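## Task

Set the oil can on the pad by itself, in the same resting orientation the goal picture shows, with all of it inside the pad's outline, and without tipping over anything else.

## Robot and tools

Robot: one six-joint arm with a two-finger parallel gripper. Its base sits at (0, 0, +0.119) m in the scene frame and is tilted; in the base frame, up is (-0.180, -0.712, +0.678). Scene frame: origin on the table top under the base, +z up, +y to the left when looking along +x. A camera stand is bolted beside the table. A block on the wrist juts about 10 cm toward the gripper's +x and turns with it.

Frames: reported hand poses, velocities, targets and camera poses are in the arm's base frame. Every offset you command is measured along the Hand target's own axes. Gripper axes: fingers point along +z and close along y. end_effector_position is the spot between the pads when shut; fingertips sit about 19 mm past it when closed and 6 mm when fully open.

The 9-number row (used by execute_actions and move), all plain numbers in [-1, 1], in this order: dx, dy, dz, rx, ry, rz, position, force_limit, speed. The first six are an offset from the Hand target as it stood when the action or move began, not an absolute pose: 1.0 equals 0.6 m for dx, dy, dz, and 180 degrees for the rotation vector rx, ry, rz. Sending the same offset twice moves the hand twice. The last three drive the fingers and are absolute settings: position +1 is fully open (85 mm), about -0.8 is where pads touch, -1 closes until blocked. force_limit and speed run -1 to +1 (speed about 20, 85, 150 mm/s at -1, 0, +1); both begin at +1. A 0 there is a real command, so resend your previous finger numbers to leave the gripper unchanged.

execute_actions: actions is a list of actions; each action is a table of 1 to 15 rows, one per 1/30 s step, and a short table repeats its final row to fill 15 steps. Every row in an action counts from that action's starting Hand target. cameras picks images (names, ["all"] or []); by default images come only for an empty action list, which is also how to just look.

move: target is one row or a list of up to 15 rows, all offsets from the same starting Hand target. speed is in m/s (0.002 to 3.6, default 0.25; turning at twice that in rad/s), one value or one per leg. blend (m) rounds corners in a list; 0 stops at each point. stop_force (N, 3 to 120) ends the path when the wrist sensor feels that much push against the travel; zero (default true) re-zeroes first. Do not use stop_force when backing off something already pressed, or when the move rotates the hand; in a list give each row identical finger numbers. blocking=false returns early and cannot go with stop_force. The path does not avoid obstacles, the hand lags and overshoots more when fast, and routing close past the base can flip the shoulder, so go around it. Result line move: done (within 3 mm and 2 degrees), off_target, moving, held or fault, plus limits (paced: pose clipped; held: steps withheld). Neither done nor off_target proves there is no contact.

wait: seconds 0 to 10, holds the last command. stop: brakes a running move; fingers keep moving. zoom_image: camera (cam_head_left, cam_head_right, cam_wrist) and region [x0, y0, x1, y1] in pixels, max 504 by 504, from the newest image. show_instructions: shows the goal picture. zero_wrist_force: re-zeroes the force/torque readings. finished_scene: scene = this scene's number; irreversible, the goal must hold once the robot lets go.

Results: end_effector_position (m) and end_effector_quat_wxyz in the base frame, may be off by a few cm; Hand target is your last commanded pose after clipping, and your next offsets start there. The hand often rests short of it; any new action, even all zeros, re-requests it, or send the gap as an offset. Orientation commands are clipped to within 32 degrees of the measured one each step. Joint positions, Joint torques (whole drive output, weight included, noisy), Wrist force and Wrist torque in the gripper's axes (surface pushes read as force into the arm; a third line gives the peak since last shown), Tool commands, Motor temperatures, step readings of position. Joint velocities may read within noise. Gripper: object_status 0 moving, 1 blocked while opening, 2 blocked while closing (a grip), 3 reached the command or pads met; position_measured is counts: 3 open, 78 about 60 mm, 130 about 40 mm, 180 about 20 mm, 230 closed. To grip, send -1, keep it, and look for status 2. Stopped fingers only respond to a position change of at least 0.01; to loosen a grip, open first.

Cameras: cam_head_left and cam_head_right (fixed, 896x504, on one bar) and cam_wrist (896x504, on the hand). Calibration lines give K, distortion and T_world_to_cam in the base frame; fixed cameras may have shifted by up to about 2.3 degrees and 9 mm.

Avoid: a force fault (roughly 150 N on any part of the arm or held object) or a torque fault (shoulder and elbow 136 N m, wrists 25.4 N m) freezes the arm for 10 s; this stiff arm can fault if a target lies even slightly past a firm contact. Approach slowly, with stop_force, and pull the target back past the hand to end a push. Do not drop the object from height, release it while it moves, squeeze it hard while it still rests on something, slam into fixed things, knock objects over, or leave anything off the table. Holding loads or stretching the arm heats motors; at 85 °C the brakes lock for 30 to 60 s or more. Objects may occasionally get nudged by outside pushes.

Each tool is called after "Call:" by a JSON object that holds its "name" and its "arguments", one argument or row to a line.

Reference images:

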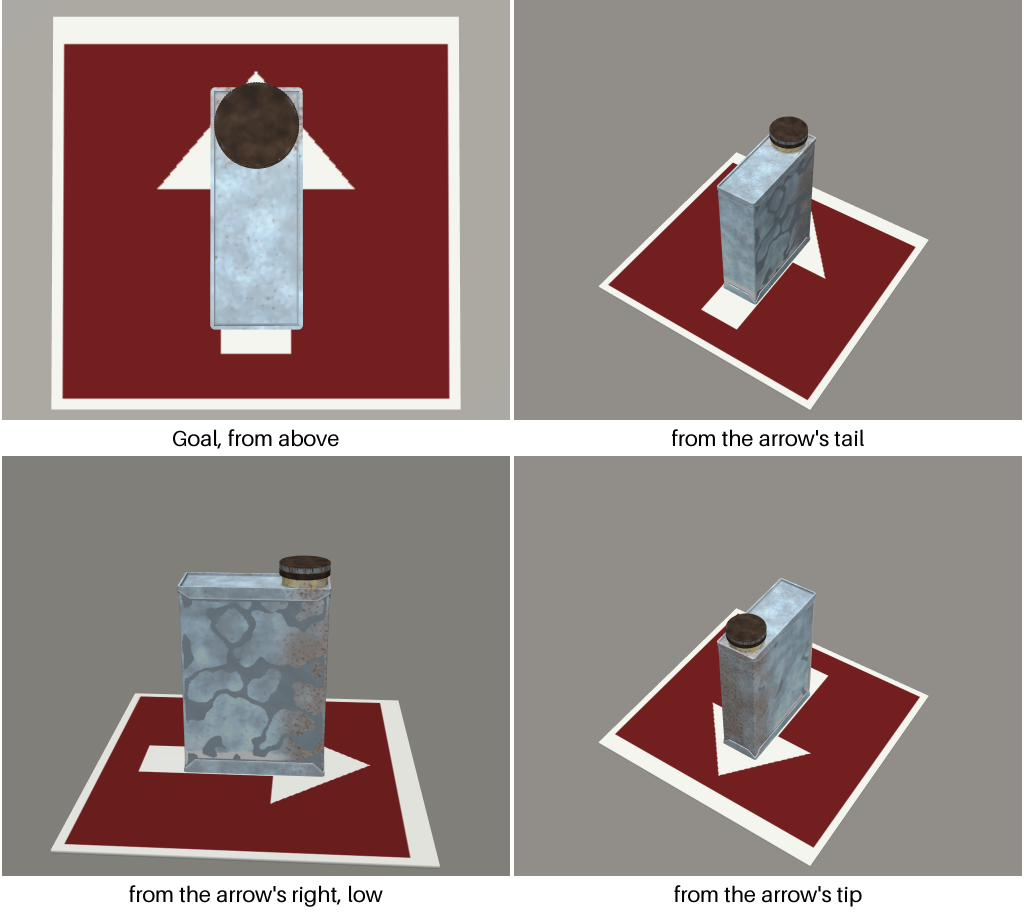

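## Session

Call:
{"name": "execute_actions", "arguments": {
  "actions": []
}}

Call:
{"name": "zoom_image", "arguments": {
  "camera": "cam_head_left",
  "region": [300, 180, 620, 380]
}}

Call:
{"name": "zoom_image", "arguments": {
  "camera": "cam_head_right",
  "region": [300, 180, 620, 380]
}}

Scene clock: 0.00 s.
end_effector_position=(+0.5369, -0.1677, +0.3431) position_measured=3 object_status=3 end_effector_quat_wxyz=(-0.221, -0.078, +0.829, +0.508)
Joint positions: [-0.701 -0.73 0.505 -0.196 -1.234 -1.108]
Joint velocities: within noise
Joint torques (N m): no reading
Motor temperatures (°C): [30 23 30 36 36 38]
Wrist force (N): no reading
Wrist torque (N m): no reading
Wrist force, peak (N): no reading
Hand target: +0.5369, -0.1677, +0.3431; -0.221, -0.078, +0.829, +0.508
Tool commands: gripper/position=+1.0 gripper/force_limit=+1.0 gripper/speed=+1.0
camera_calibration:
cam_wrist: T_world_to_cam=[[0.10715, 0.465544, 0.878514, -0.269741], [0.988686, 0.043401, -0.143586, -0.458645], [-0.104974, 0.88396, -0.455626, 0.486238], [0, 0, 0, 1]] pos_world=[0.5334, -0.284333, 0.392659]

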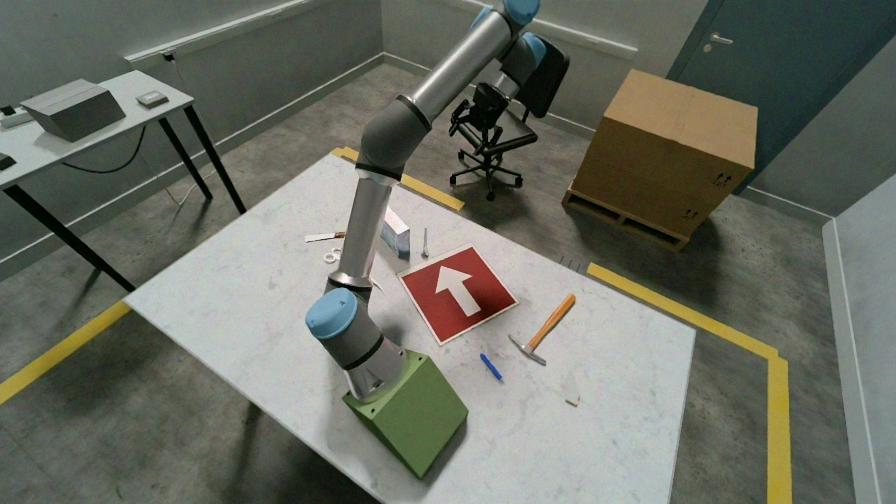

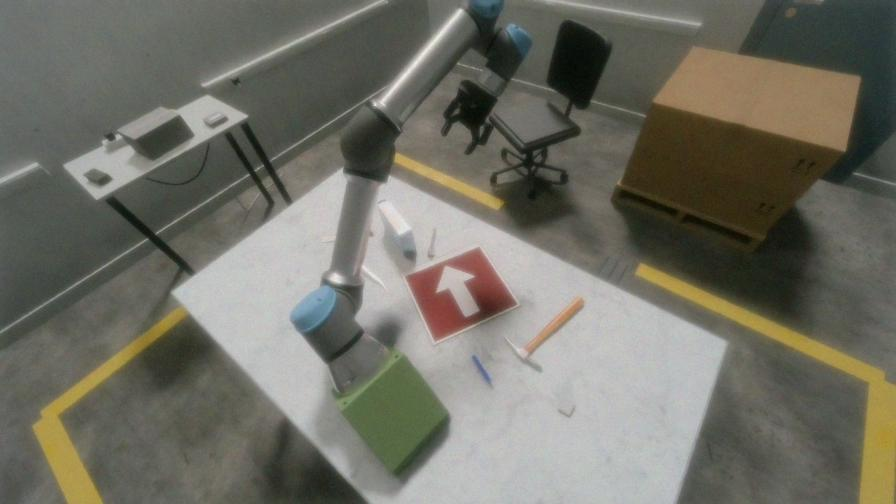

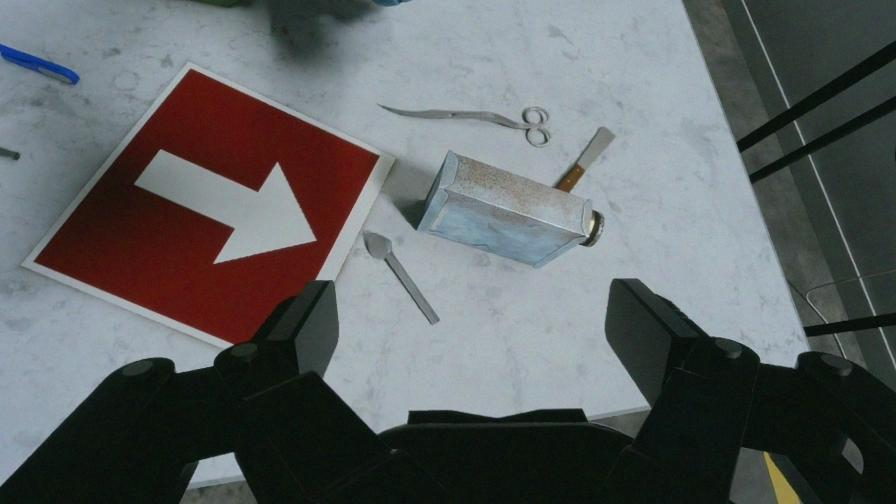

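Scaled by 1.575 from the camera's 896x504 image, which has a finer 1280x720 frame.

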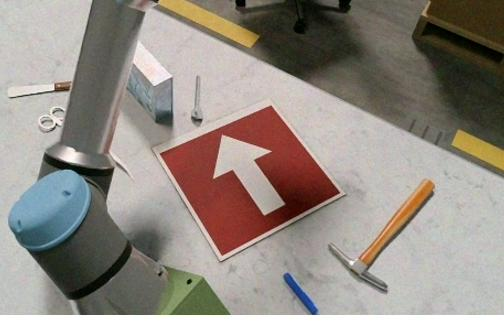

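Scaled by 1.575 from the camera's 896x504 image, which has a finer 1280x720 frame.

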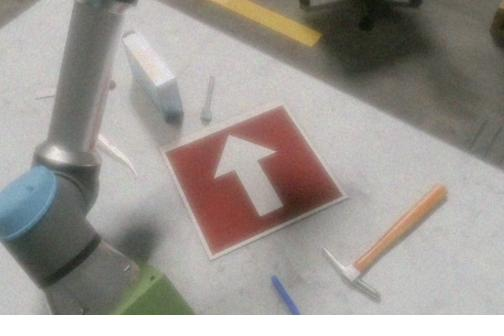

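Call:
{"name": "zoom_image", "arguments": {
  "camera": "cam_wrist",
  "region": [380, 120, 640, 290]
}}

Call:
{"name": "zoom_image", "arguments": {
  "camera": "cam_head_left",
  "region": [300, 190, 440, 300]
}}

Call:
{"name": "zoom_image", "arguments": {
  "camera": "cam_head_right",
  "region": [300, 190, 440, 300]
}}

Scaled by 1.938 from the camera's 896x504 image, which has a finer 1280x720 frame.

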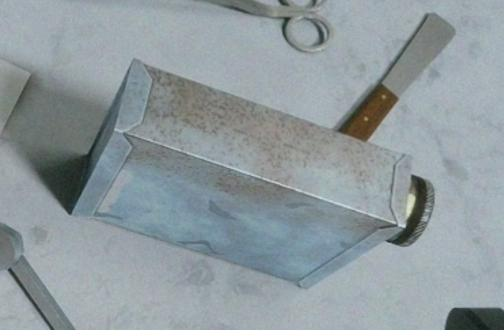

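Scaled by 3.600 from the camera's 896x504 image, which has a finer 1280x720 frame.

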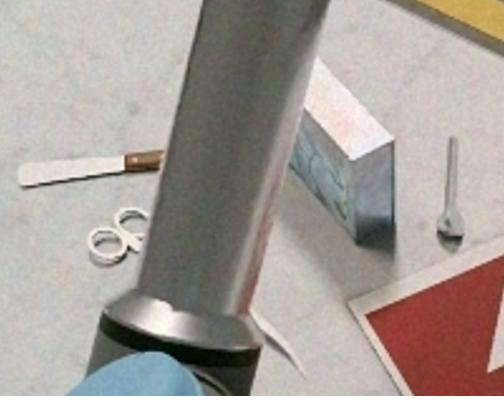

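Scaled by 3.600 from the camera's 896x504 image, which has a finer 1280x720 frame.

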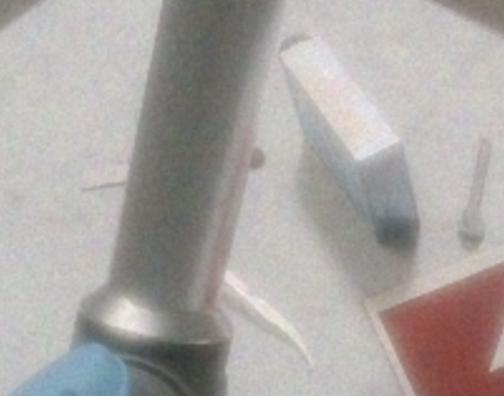

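Call:
{"name": "move", "arguments": {
  "target": [0.105, 0.3072, 0.2703, 0.0116, -0.3328, 0.6224, 1, 1, 1],
  "speed": 0.35,
  "cameras": ["all"]
}}

Call:
{"name": "zoom_image", "arguments": {
  "camera": "cam_wrist",
  "region": [300, 50, 650, 400]
}}

Scene clock: 83.63 s.
end_effector_position=(+0.4263, +0.0280, +0.4603) position_measured=3 object_status=3 end_effector_quat_wxyz=(-0.149, +0.831, +0.531, +0.073)
Joint positions: [-0.435 -1.682 1.328 -1.038 -1.288 1.543]
Joint torques (N m): [-2.68 8.39 -25.32 0.61 -3.27 1.71]
Wrist force (N): [0.1 0.9 -0.9]
Wrist torque (N m): [0.13 -0.06 -0.33]
Wrist force, peak (N): [0.1 0.9 -1.1]
Hand target: +0.4263, +0.0280, +0.4603; -0.149, +0.831, +0.531, +0.073
Off the commanded pose: 0.000 m, 0 deg.
move: done
camera_calibration:
cam_wrist: T_world_to_cam=[[0.901687, -0.400694, -0.162494, -0.287302], [-0.394457, -0.916212, 0.0704238, 0.176987], [-0.177097, 0.000596559, -0.984193, 0.65388], [0, 0, 0, 1]] pos_world=[0.44467, 0.0466474, 0.584396]

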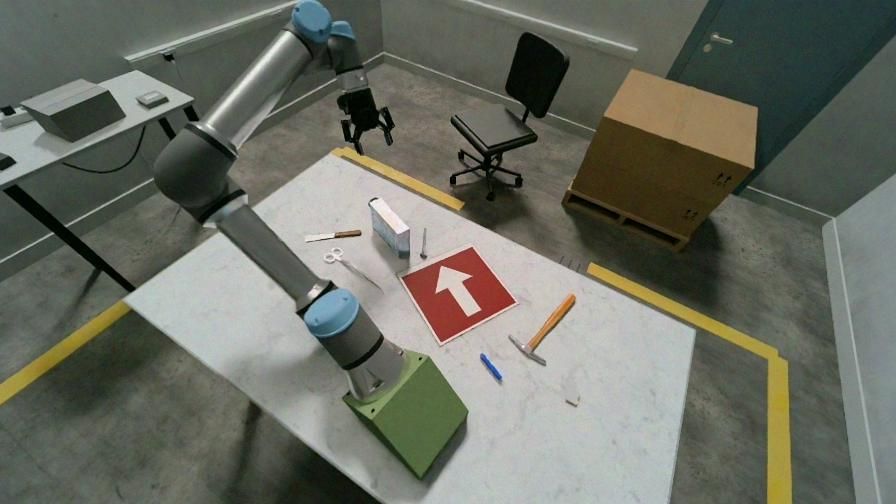

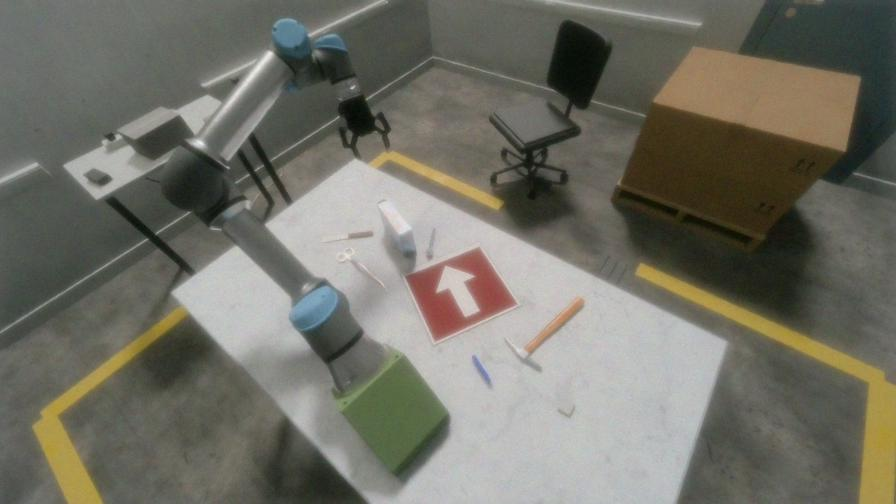

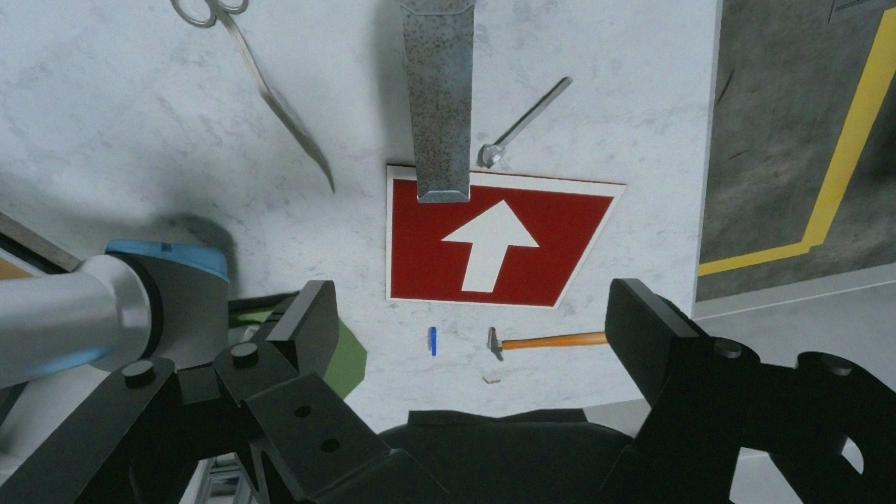

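Scaled by 1.440 from the camera's 896x504 image, which has a finer 1280x720 frame.

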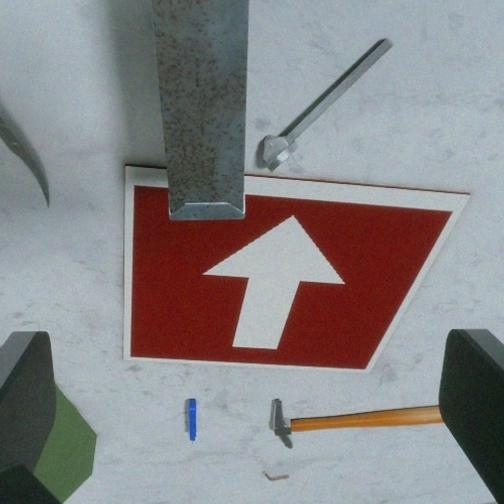

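Call:
{"name": "move", "arguments": {
  "target": [0.0913, -0.0187, 0.2578, -0.0014, 0, -0.0024, 1, 1, 1],
  "speed": 0.2,
  "cameras": ["cam_wrist", "cam_head_left", "cam_head_right"]
}}

Call:
{"name": "zoom_image", "arguments": {
  "camera": "cam_wrist",
  "region": [300, 0, 650, 350]
}}

Call:
{"name": "zoom_image", "arguments": {
  "camera": "cam_head_left",
  "region": [320, 130, 460, 280]
}}

Scene clock: 104.30 s.
end_effector_position=(+0.4337, +0.1298, +0.3314) position_measured=3 object_status=3 end_effector_quat_wxyz=(-0.147, +0.829, +0.534, +0.075)
Joint positions: [-0.199 -1.73 1.723 -1.463 -1.255 1.781]
Joint torques (N m): [0.84 -1.68 -6.97 -4.04 -3.26 1.74]
Wrist force (N): [0.0 0.8 -1.2]
Wrist torque (N m): [0.12 -0.04 -0.31]
Wrist force, peak (N): [-0.4 1.1 -2.3]
Hand target: +0.4337, +0.1298, +0.3314; -0.147, +0.829, +0.534, +0.075
Off the commanded pose: 0.000 m, 0 deg.
move: done
camera_calibration:
cam_wrist: T_world_to_cam=[[0.904994, -0.395649, -0.156356, -0.278173], [-0.389513, -0.9184, 0.0694411, 0.280656], [-0.171072, -0.00194117, -0.985257, 0.526315], [0, 0, 0, 1]] pos_world=[0.451101, 0.148717, 0.455572]

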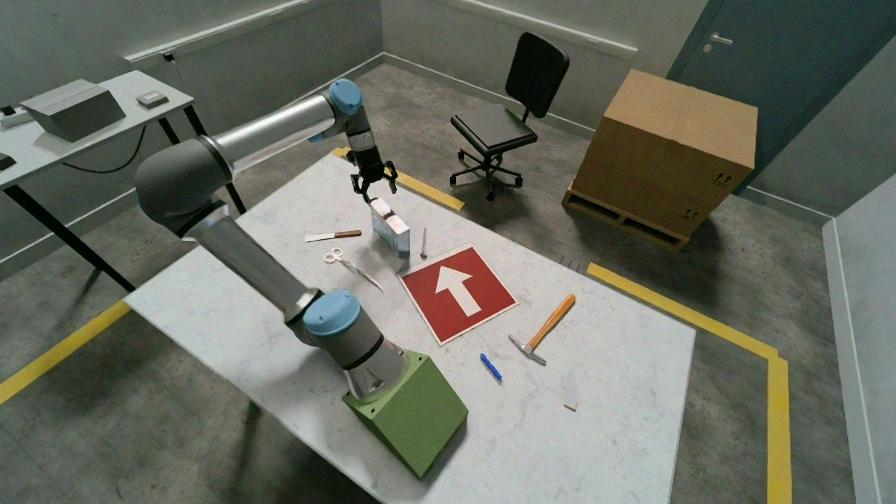

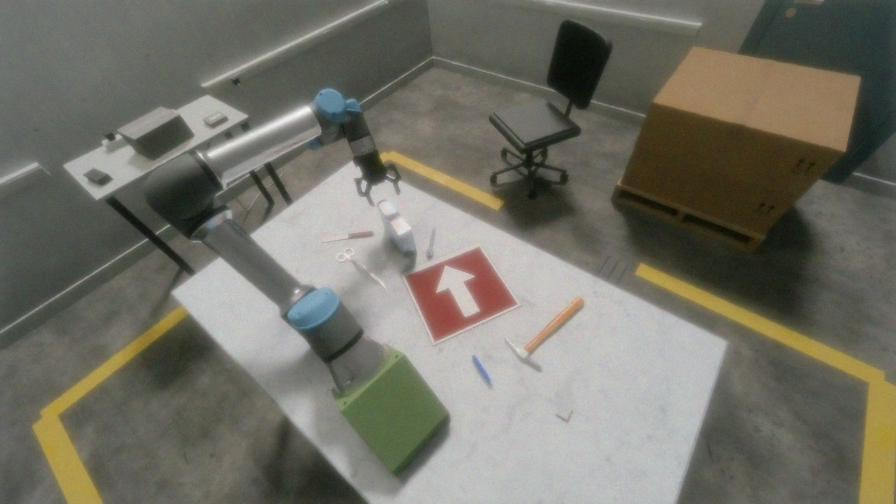

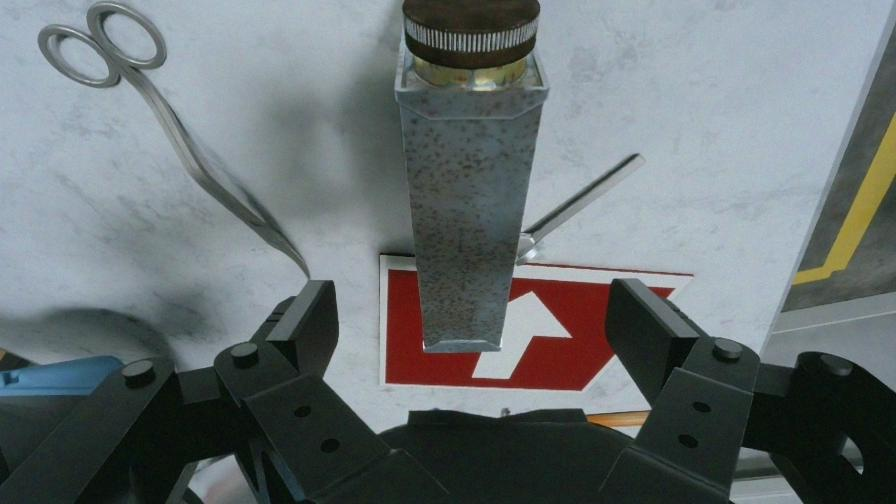

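Scaled by 1.440 from the camera's 896x504 image, which has a finer 1280x720 frame.

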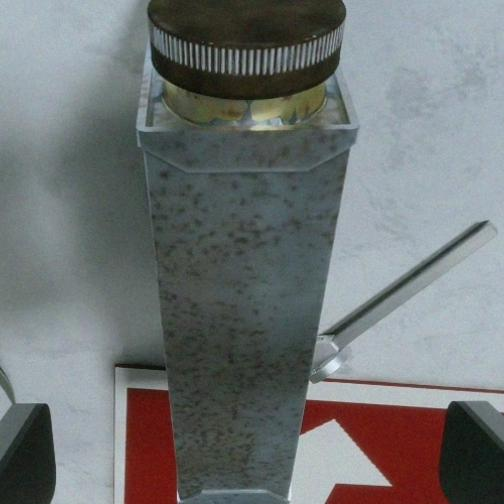

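Scaled by 3.360 from the camera's 896x504 image, which has a finer 1280x720 frame.

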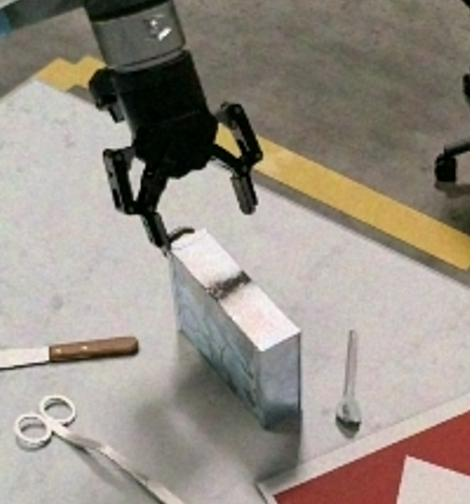

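Call:
{"name": "move", "arguments": {
  "target": [0, 0.0017, 0.1533, 0, 0, 0, 1, 1, 1],
  "speed": 0.08,
  "stop_force": 10,
  "cameras": ["cam_wrist", "cam_head_left", "cam_head_right"]
}}

Call:
{"name": "zoom_image", "arguments": {
  "camera": "cam_head_left",
  "region": [330, 150, 450, 280]
}}

Call:
{"name": "zoom_image", "arguments": {
  "camera": "cam_head_right",
  "region": [330, 150, 450, 280]
}}

Scene clock: 122.40 s.
end_effector_position=(+0.4316, +0.1591, +0.2442) position_measured=3 object_status=3 end_effector_quat_wxyz=(-0.147, +0.829, +0.534, +0.075)
Joint positions: [-0.132 -1.701 1.929 -1.72 -1.249 1.852]
Joint torques (N m): [-0.34 -3.02 -6.24 -4.05 1.55 1.76]
Wrist force (N): [-0.1 0.7 -1.1]
Wrist torque (N m): [0.11 -0.03 -0.33]
Wrist force, peak (N): [-0.1 0.7 -2.0]
Hand target: +0.4316, +0.1591, +0.2442; -0.147, +0.829, +0.534, +0.075
Off the commanded pose: 0.000 m, 0 deg.
move: done
camera_calibration:
cam_wrist: T_world_to_cam=[[0.904989, -0.395678, -0.156315, -0.278282], [-0.389525, -0.918387, 0.0695363, 0.312862], [-0.171072, -0.00204096, -0.985256, 0.440116], [0, 0, 0, 1]] pos_world=[0.449001, 0.178117, 0.368372]

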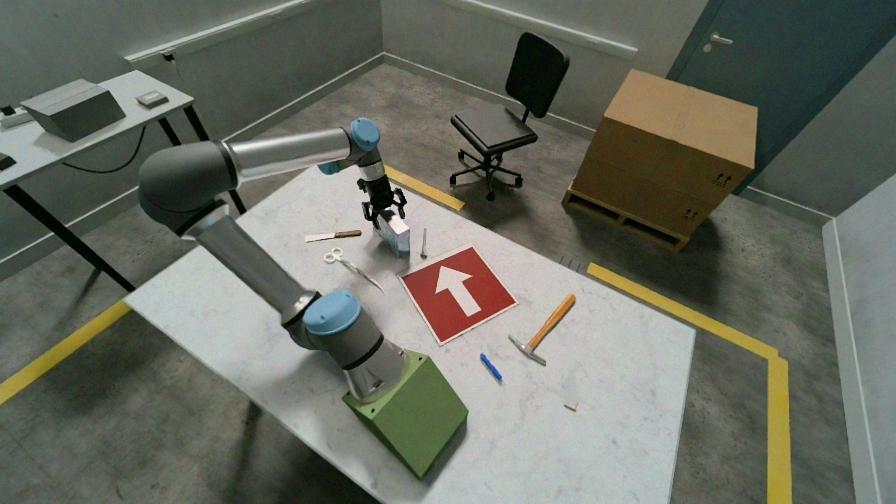

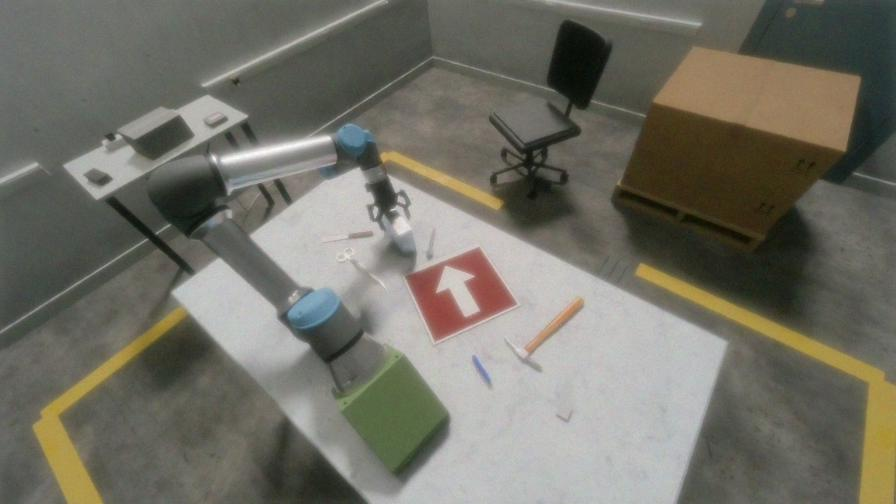

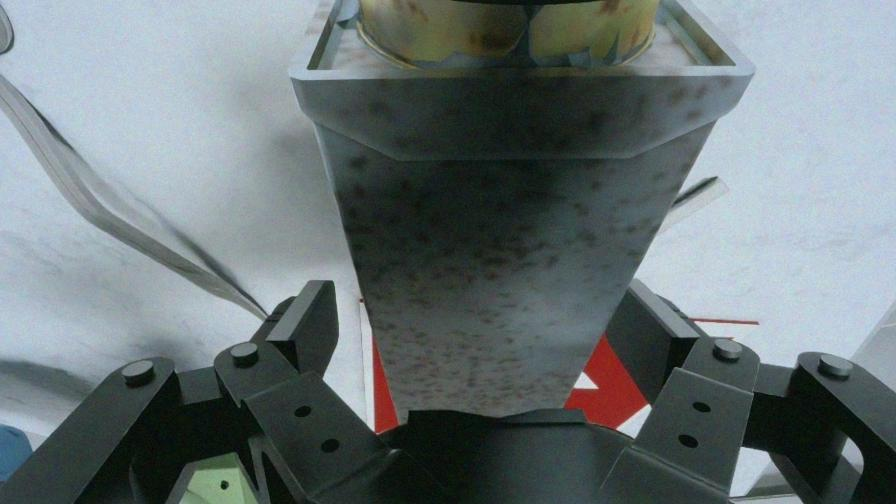

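Scaled by 3.877 from the camera's 896x504 image, which has a finer 1280x720 frame.

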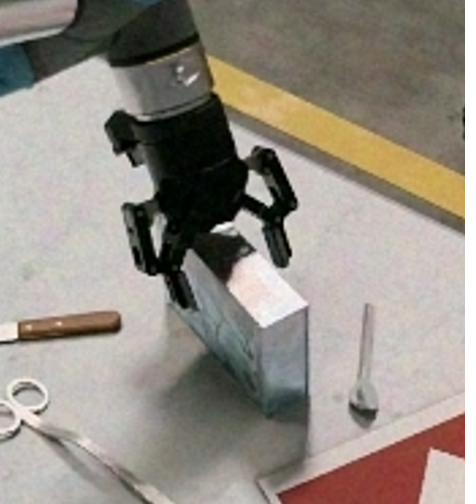

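Scaled by 3.877 from the camera's 896x504 image, which has a finer 1280x720 frame.

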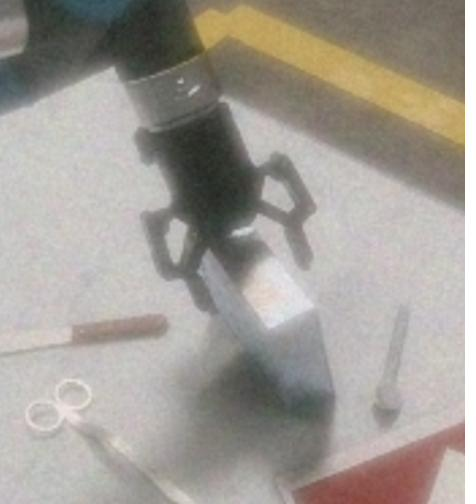

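Call:
{"name": "move", "arguments": {
  "target": [0, 0, 0, 0, 0, 0, -1, -0.6, -1],
  "speed": 0.05
}}

Call:
{"name": "wait", "arguments": {
  "seconds": 0.6,
  "cameras": ["cam_wrist"]
}}

Scene clock: 135.77 s.
end_effector_position=(+0.4316, +0.1591, +0.2442) position_measured=116 object_status=0 end_effector_quat_wxyz=(-0.147, +0.829, +0.534, +0.075)
Joint positions: [-0.132 -1.701 1.929 -1.72 -1.249 1.852]
Joint torques (N m): [0.45 -2.59 -6.9 -0.6 1.25 1.75]
Wrist force (N): [-5.0 2.8 -14.0]
Wrist torque (N m): [-0.35 -0.02 -0.35]
Wrist force, peak (N): [-4.9 2.7 -14.6]
Hand target: +0.4316, +0.1591, +0.2442; -0.147, +0.829, +0.534, +0.075
Off the commanded pose: 0.000 m, 0 deg.
move: done

Scene clock: 136.37 s.
end_effector_position=(+0.4316, +0.1591, +0.2442) position_measured=116 object_status=2 end_effector_quat_wxyz=(-0.147, +0.829, +0.534, +0.075)
Joint positions: [-0.132 -1.701 1.929 -1.72 -1.249 1.852]
Joint torques (N m): [0.45 -3.37 -6.5 2.04 1.26 1.94]
Wrist force (N): [-5.0 2.8 -14.5]
Wrist torque (N m): [-0.33 -0.06 -0.35]
Wrist force, peak (N): [-4.9 2.7 -14.7]
Hand target: +0.4316, +0.1591, +0.2442; -0.147, +0.829, +0.534, +0.075
Tool commands: gripper/position=-1.0 gripper/force_limit=-0.6 gripper/speed=-1.0
Off the commanded pose: 0.000 m, 0 deg.
wait: 0.60 s; at rest by 0.17 s
camera_calibration:
cam_wrist: T_world_to_cam=[[0.904989, -0.395678, -0.156315, -0.278282], [-0.389525, -0.918387, 0.0695363, 0.312862], [-0.171072, -0.00204096, -0.985256, 0.440116], [0, 0, 0, 1]] pos_world=[0.449001, 0.178117, 0.368372]
Images, in order (width x height): cam_wrist 896x504.

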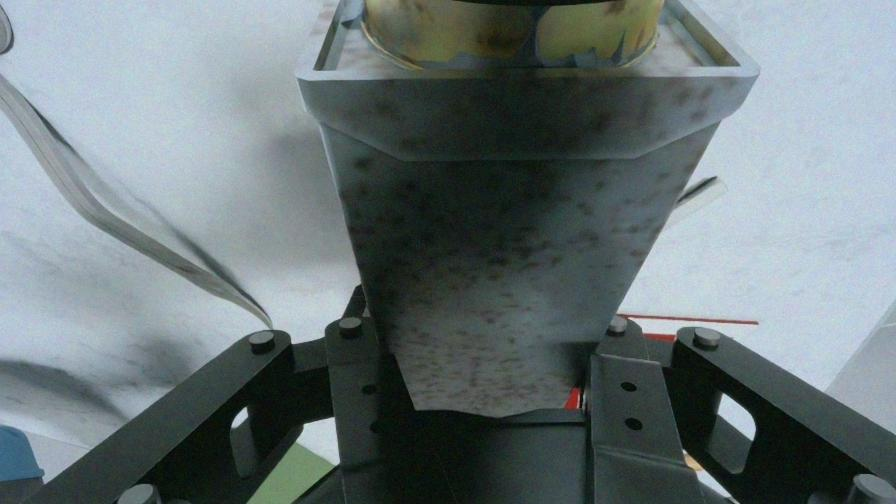

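Call:
{"name": "move", "arguments": {
  "target": [
    [-0.0042, 0, -0.0072, 0, 0, 0, -1, -0.6, -1],
    [-0.0333, 0, -0.0577, 0, 0, 0, -1, -0.6, -1]
  ],
  "speed": [0.015, 0.06],
  "blend": [0.002, 0],
  "cameras": ["cam_wrist", "cam_head_left", "cam_head_right"]
}}

Call:
{"name": "zoom_image", "arguments": {
  "camera": "cam_head_left",
  "region": [330, 130, 450, 280]
}}

Scene clock: 163.80 s.
end_effector_position=(+0.4244, +0.1307, +0.2713) position_measured=116 object_status=2 end_effector_quat_wxyz=(-0.147, +0.829, +0.534, +0.075)
Joint positions: [-0.201 -1.743 1.888 -1.614 -1.256 1.779]
Joint torques (N m): [-25.36 -27.81 -27.79 0.94 -3.68 -1.93]
Wrist force (N): [1.3 0.9 1.1]
Wrist torque (N m): [0.13 -0.09 -0.11]
Wrist force, peak (N): [-5.2 2.7 -14.8]
Hand target: +0.4244, +0.1306, +0.2713; -0.147, +0.829, +0.534, +0.075
Off the commanded pose: 0.000 m, 0 deg.
move: done
camera_calibration:
cam_wrist: T_world_to_cam=[[0.904989, -0.395678, -0.156315, -0.278767], [-0.389525, -0.918387, 0.0695363, 0.282091], [-0.171072, -0.00204096, -0.985256, 0.465527], [0, 0, 0, 1]] pos_world=[0.441801, 0.149717, 0.395472]

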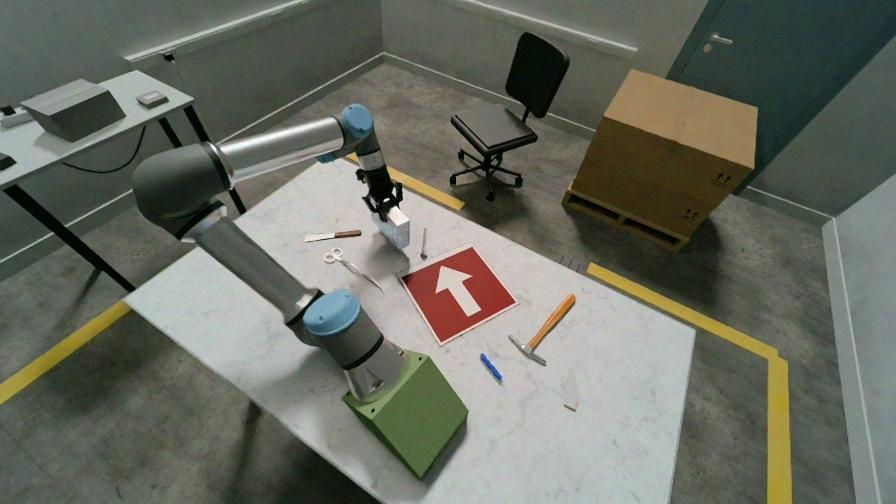

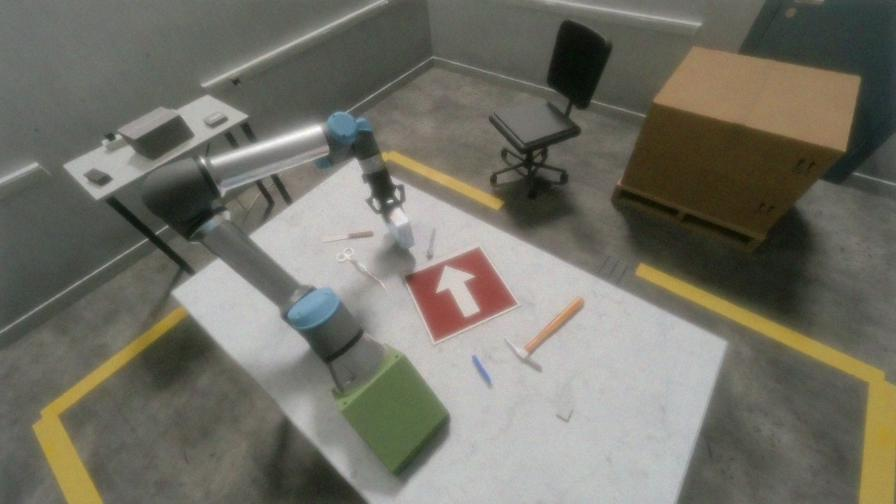

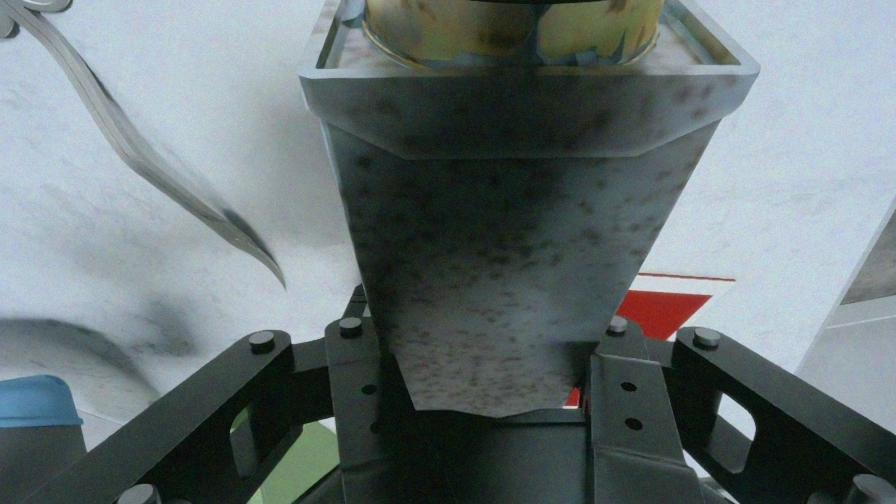

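Scaled by 3.360 from the camera's 896x504 image, which has a finer 1280x720 frame.

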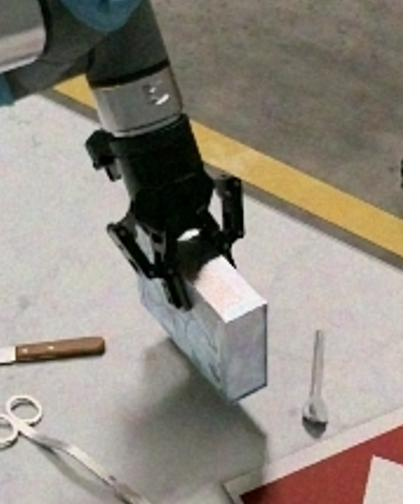

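Call:
{"name": "move", "arguments": {
  "target": [
    [-0.0833, 0, -0.1443, 0, 0, 0, -1, -0.6, -1],
    [-0.4817, 0.1075, 0.0738, 0.2512, 0.0422, -0.9386, -1, -0.6, -1]
  ],
  "speed": [0.2, 0.3],
  "blend": [0.05, 0],
  "cameras": ["cam_wrist", "cam_head_left", "cam_head_right"]
}}

Call:
{"name": "zoom_image", "arguments": {
  "camera": "cam_head_left",
  "region": [380, 150, 560, 360]
}}

Call:
{"name": "zoom_image", "arguments": {
  "camera": "cam_head_right",
  "region": [380, 150, 560, 360]
}}

Scene clock: 177.63 s.
end_effector_position=(+0.3607, -0.1297, +0.1378) position_measured=116 object_status=2 end_effector_quat_wxyz=(-0.172, -0.520, +0.835, +0.043)
Joint positions: [-0.521 -1.583 2.073 -1.816 -1.831 -1.603]
Joint torques (N m): [-31.12 -23.73 -9.26 -4.71 0.15 -1.77]
Wrist force (N): [-2.4 -0.7 1.1]
Wrist torque (N m): [-0.11 -0.16 -0.04]
Wrist force, peak (N): [2.1 1.0 3.0]
Hand target: +0.3607, -0.1297, +0.1378; -0.172, -0.521, +0.835, +0.043
Off the commanded pose: 0.000 m, 0 deg.
move: done
camera_calibration:
cam_wrist: T_world_to_cam=[[-0.848478, 0.462297, 0.257617, 0.341581], [0.498968, 0.861034, 0.098245, -0.0662416], [-0.176398, 0.211901, -0.96124, 0.348958], [0, 0, 0, 1]] pos_world=[0.384432, -0.174821, 0.253943]

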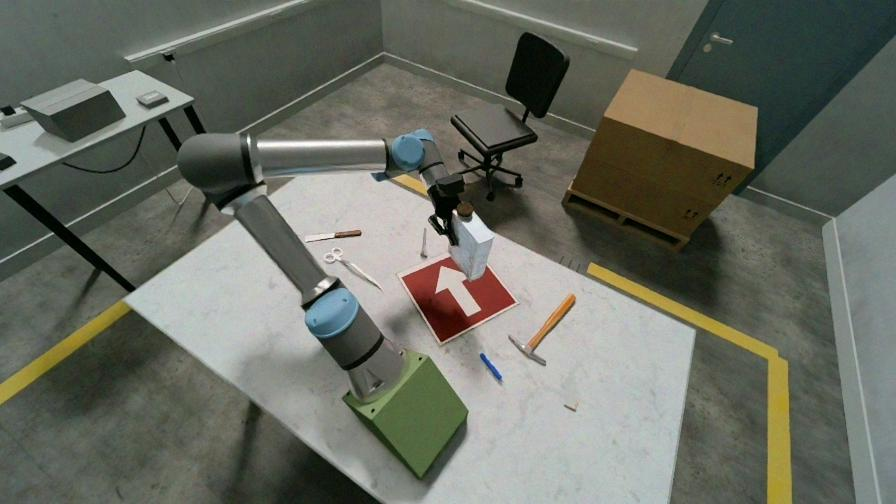

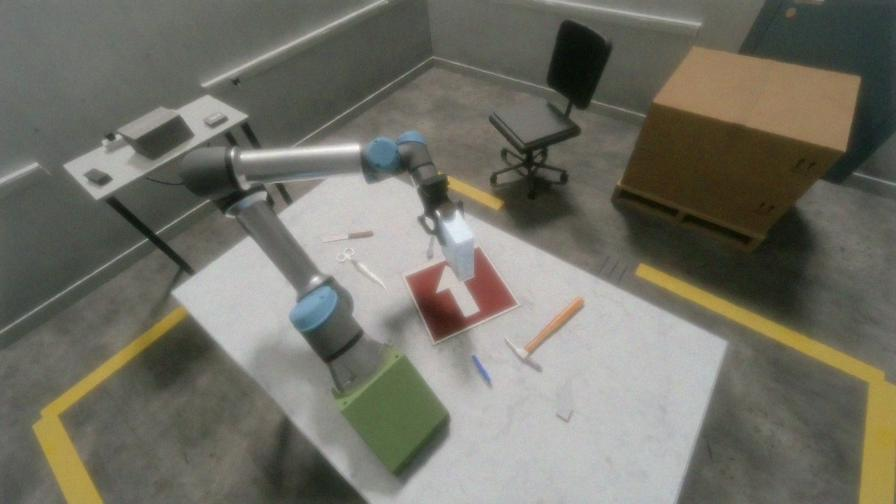

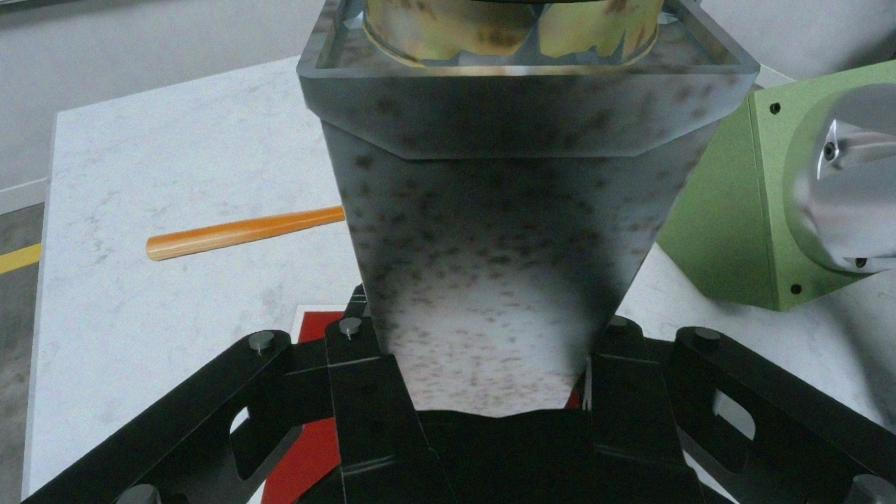

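Scaled by 2.400 from the camera's 896x504 image, which has a finer 1280x720 frame.

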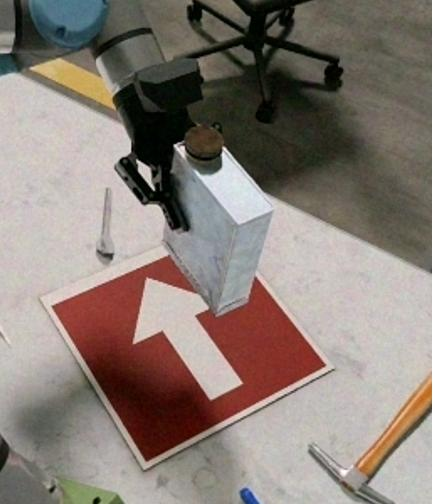

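Scaled by 2.400 from the camera's 896x504 image, which has a finer 1280x720 frame.

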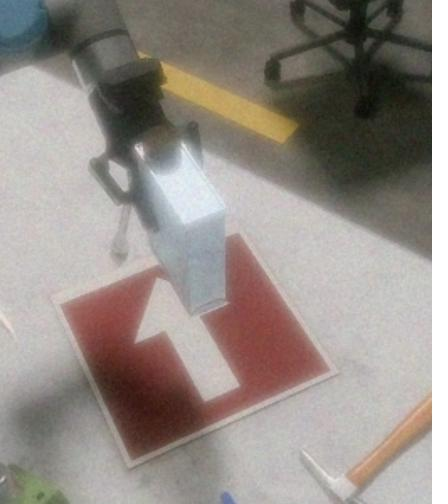

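Call:
{"name": "zoom_image", "arguments": {
  "camera": "cam_wrist",
  "region": [240, 270, 390, 420]
}}

Call:
{"name": "zoom_image", "arguments": {
  "camera": "cam_wrist",
  "region": [240, 380, 364, 504]
}}

Scaled by 3.360 from the camera's 896x504 image, which has a finer 1280x720 frame.

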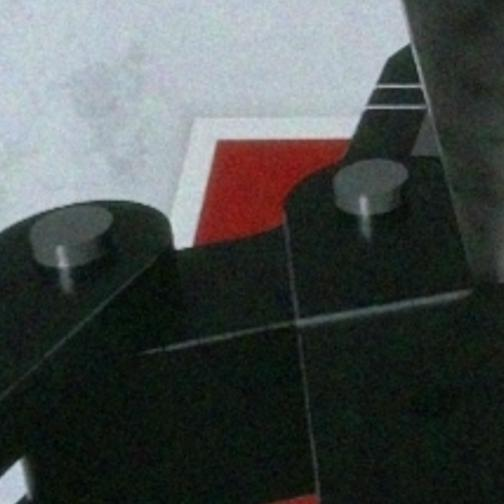

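Scaled by 4.065 from the camera's 896x504 image, which has a finer 1280x720 frame.

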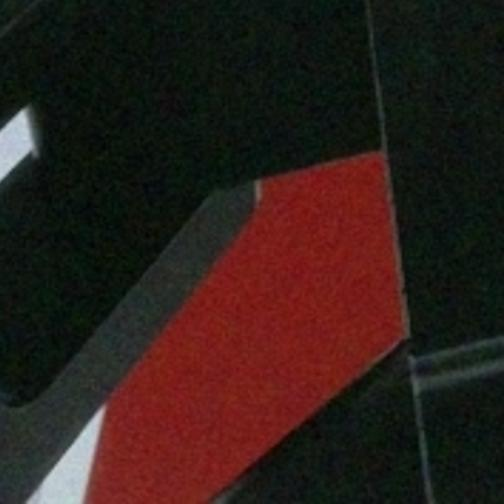

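Call:
{"name": "move", "arguments": {
  "target": [-0.168, 0, 0.0758, 0, 0, 0, -1, -0.6, -1],
  "speed": 0.15,
  "cameras": ["cam_wrist", "cam_head_left", "cam_head_right"]
}}

Call:
{"name": "zoom_image", "arguments": {
  "camera": "cam_head_left",
  "region": [380, 180, 540, 360]
}}

Call:
{"name": "zoom_image", "arguments": {
  "camera": "cam_head_right",
  "region": [380, 180, 540, 360]
}}

Scene clock: 205.17 s.
end_effector_position=(+0.3858, -0.0455, +0.0708) position_measured=116 object_status=2 end_effector_quat_wxyz=(-0.172, -0.521, +0.835, +0.043)
Joint positions: [-0.325 -1.454 2.126 -1.953 -1.779 -1.409]
Joint torques (N m): [-7.7 -3.19 -24.88 -3.92 0.1 2.07]
Wrist force (N): [-2.5 -1.0 1.1]
Wrist torque (N m): [-0.14 -0.13 -0.21]
Wrist force, peak (N): [-3.8 -0.7 1.9]
Hand target: +0.3859, -0.0454, +0.0708; -0.172, -0.521, +0.835, +0.043
Off the commanded pose: 0.000 m, 0 deg.
move: done
camera_calibration:
cam_wrist: T_world_to_cam=[[-0.848556, 0.462162, 0.257603, 0.34132], [0.498835, 0.861106, 0.0982859, -0.144679], [-0.176399, 0.211902, -0.961239, 0.271159], [0, 0, 0, 1]] pos_world=[0.409632, -0.0906201, 0.186943]

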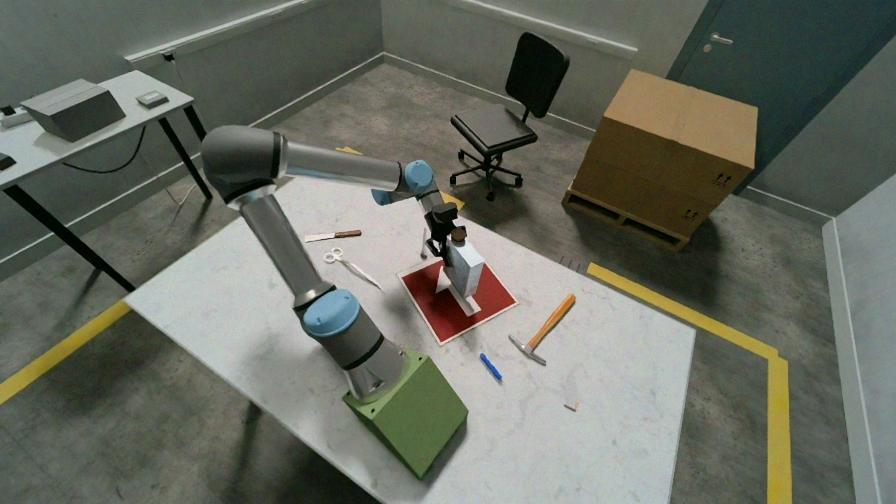

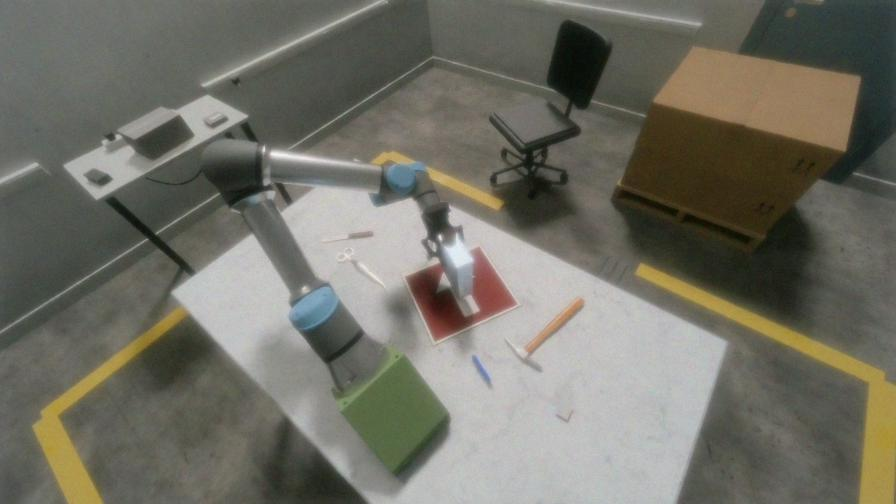

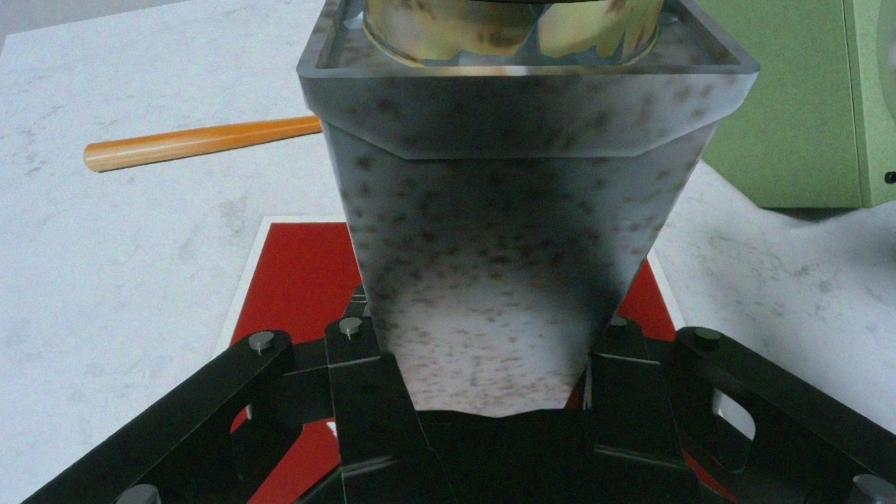

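Scaled by 2.800 from the camera's 896x504 image, which has a finer 1280x720 frame.

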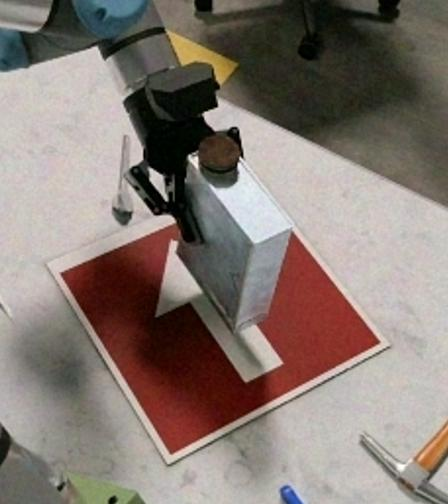

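Scaled by 2.800 from the camera's 896x504 image, which has a finer 1280x720 frame.

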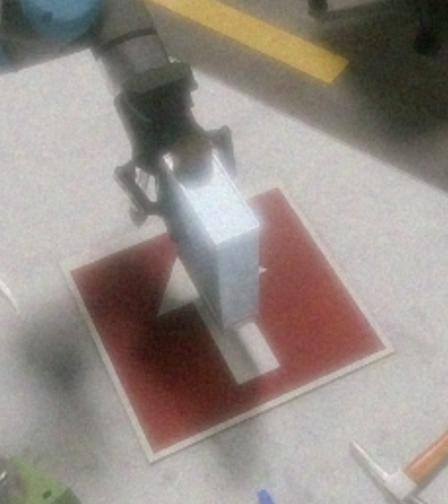

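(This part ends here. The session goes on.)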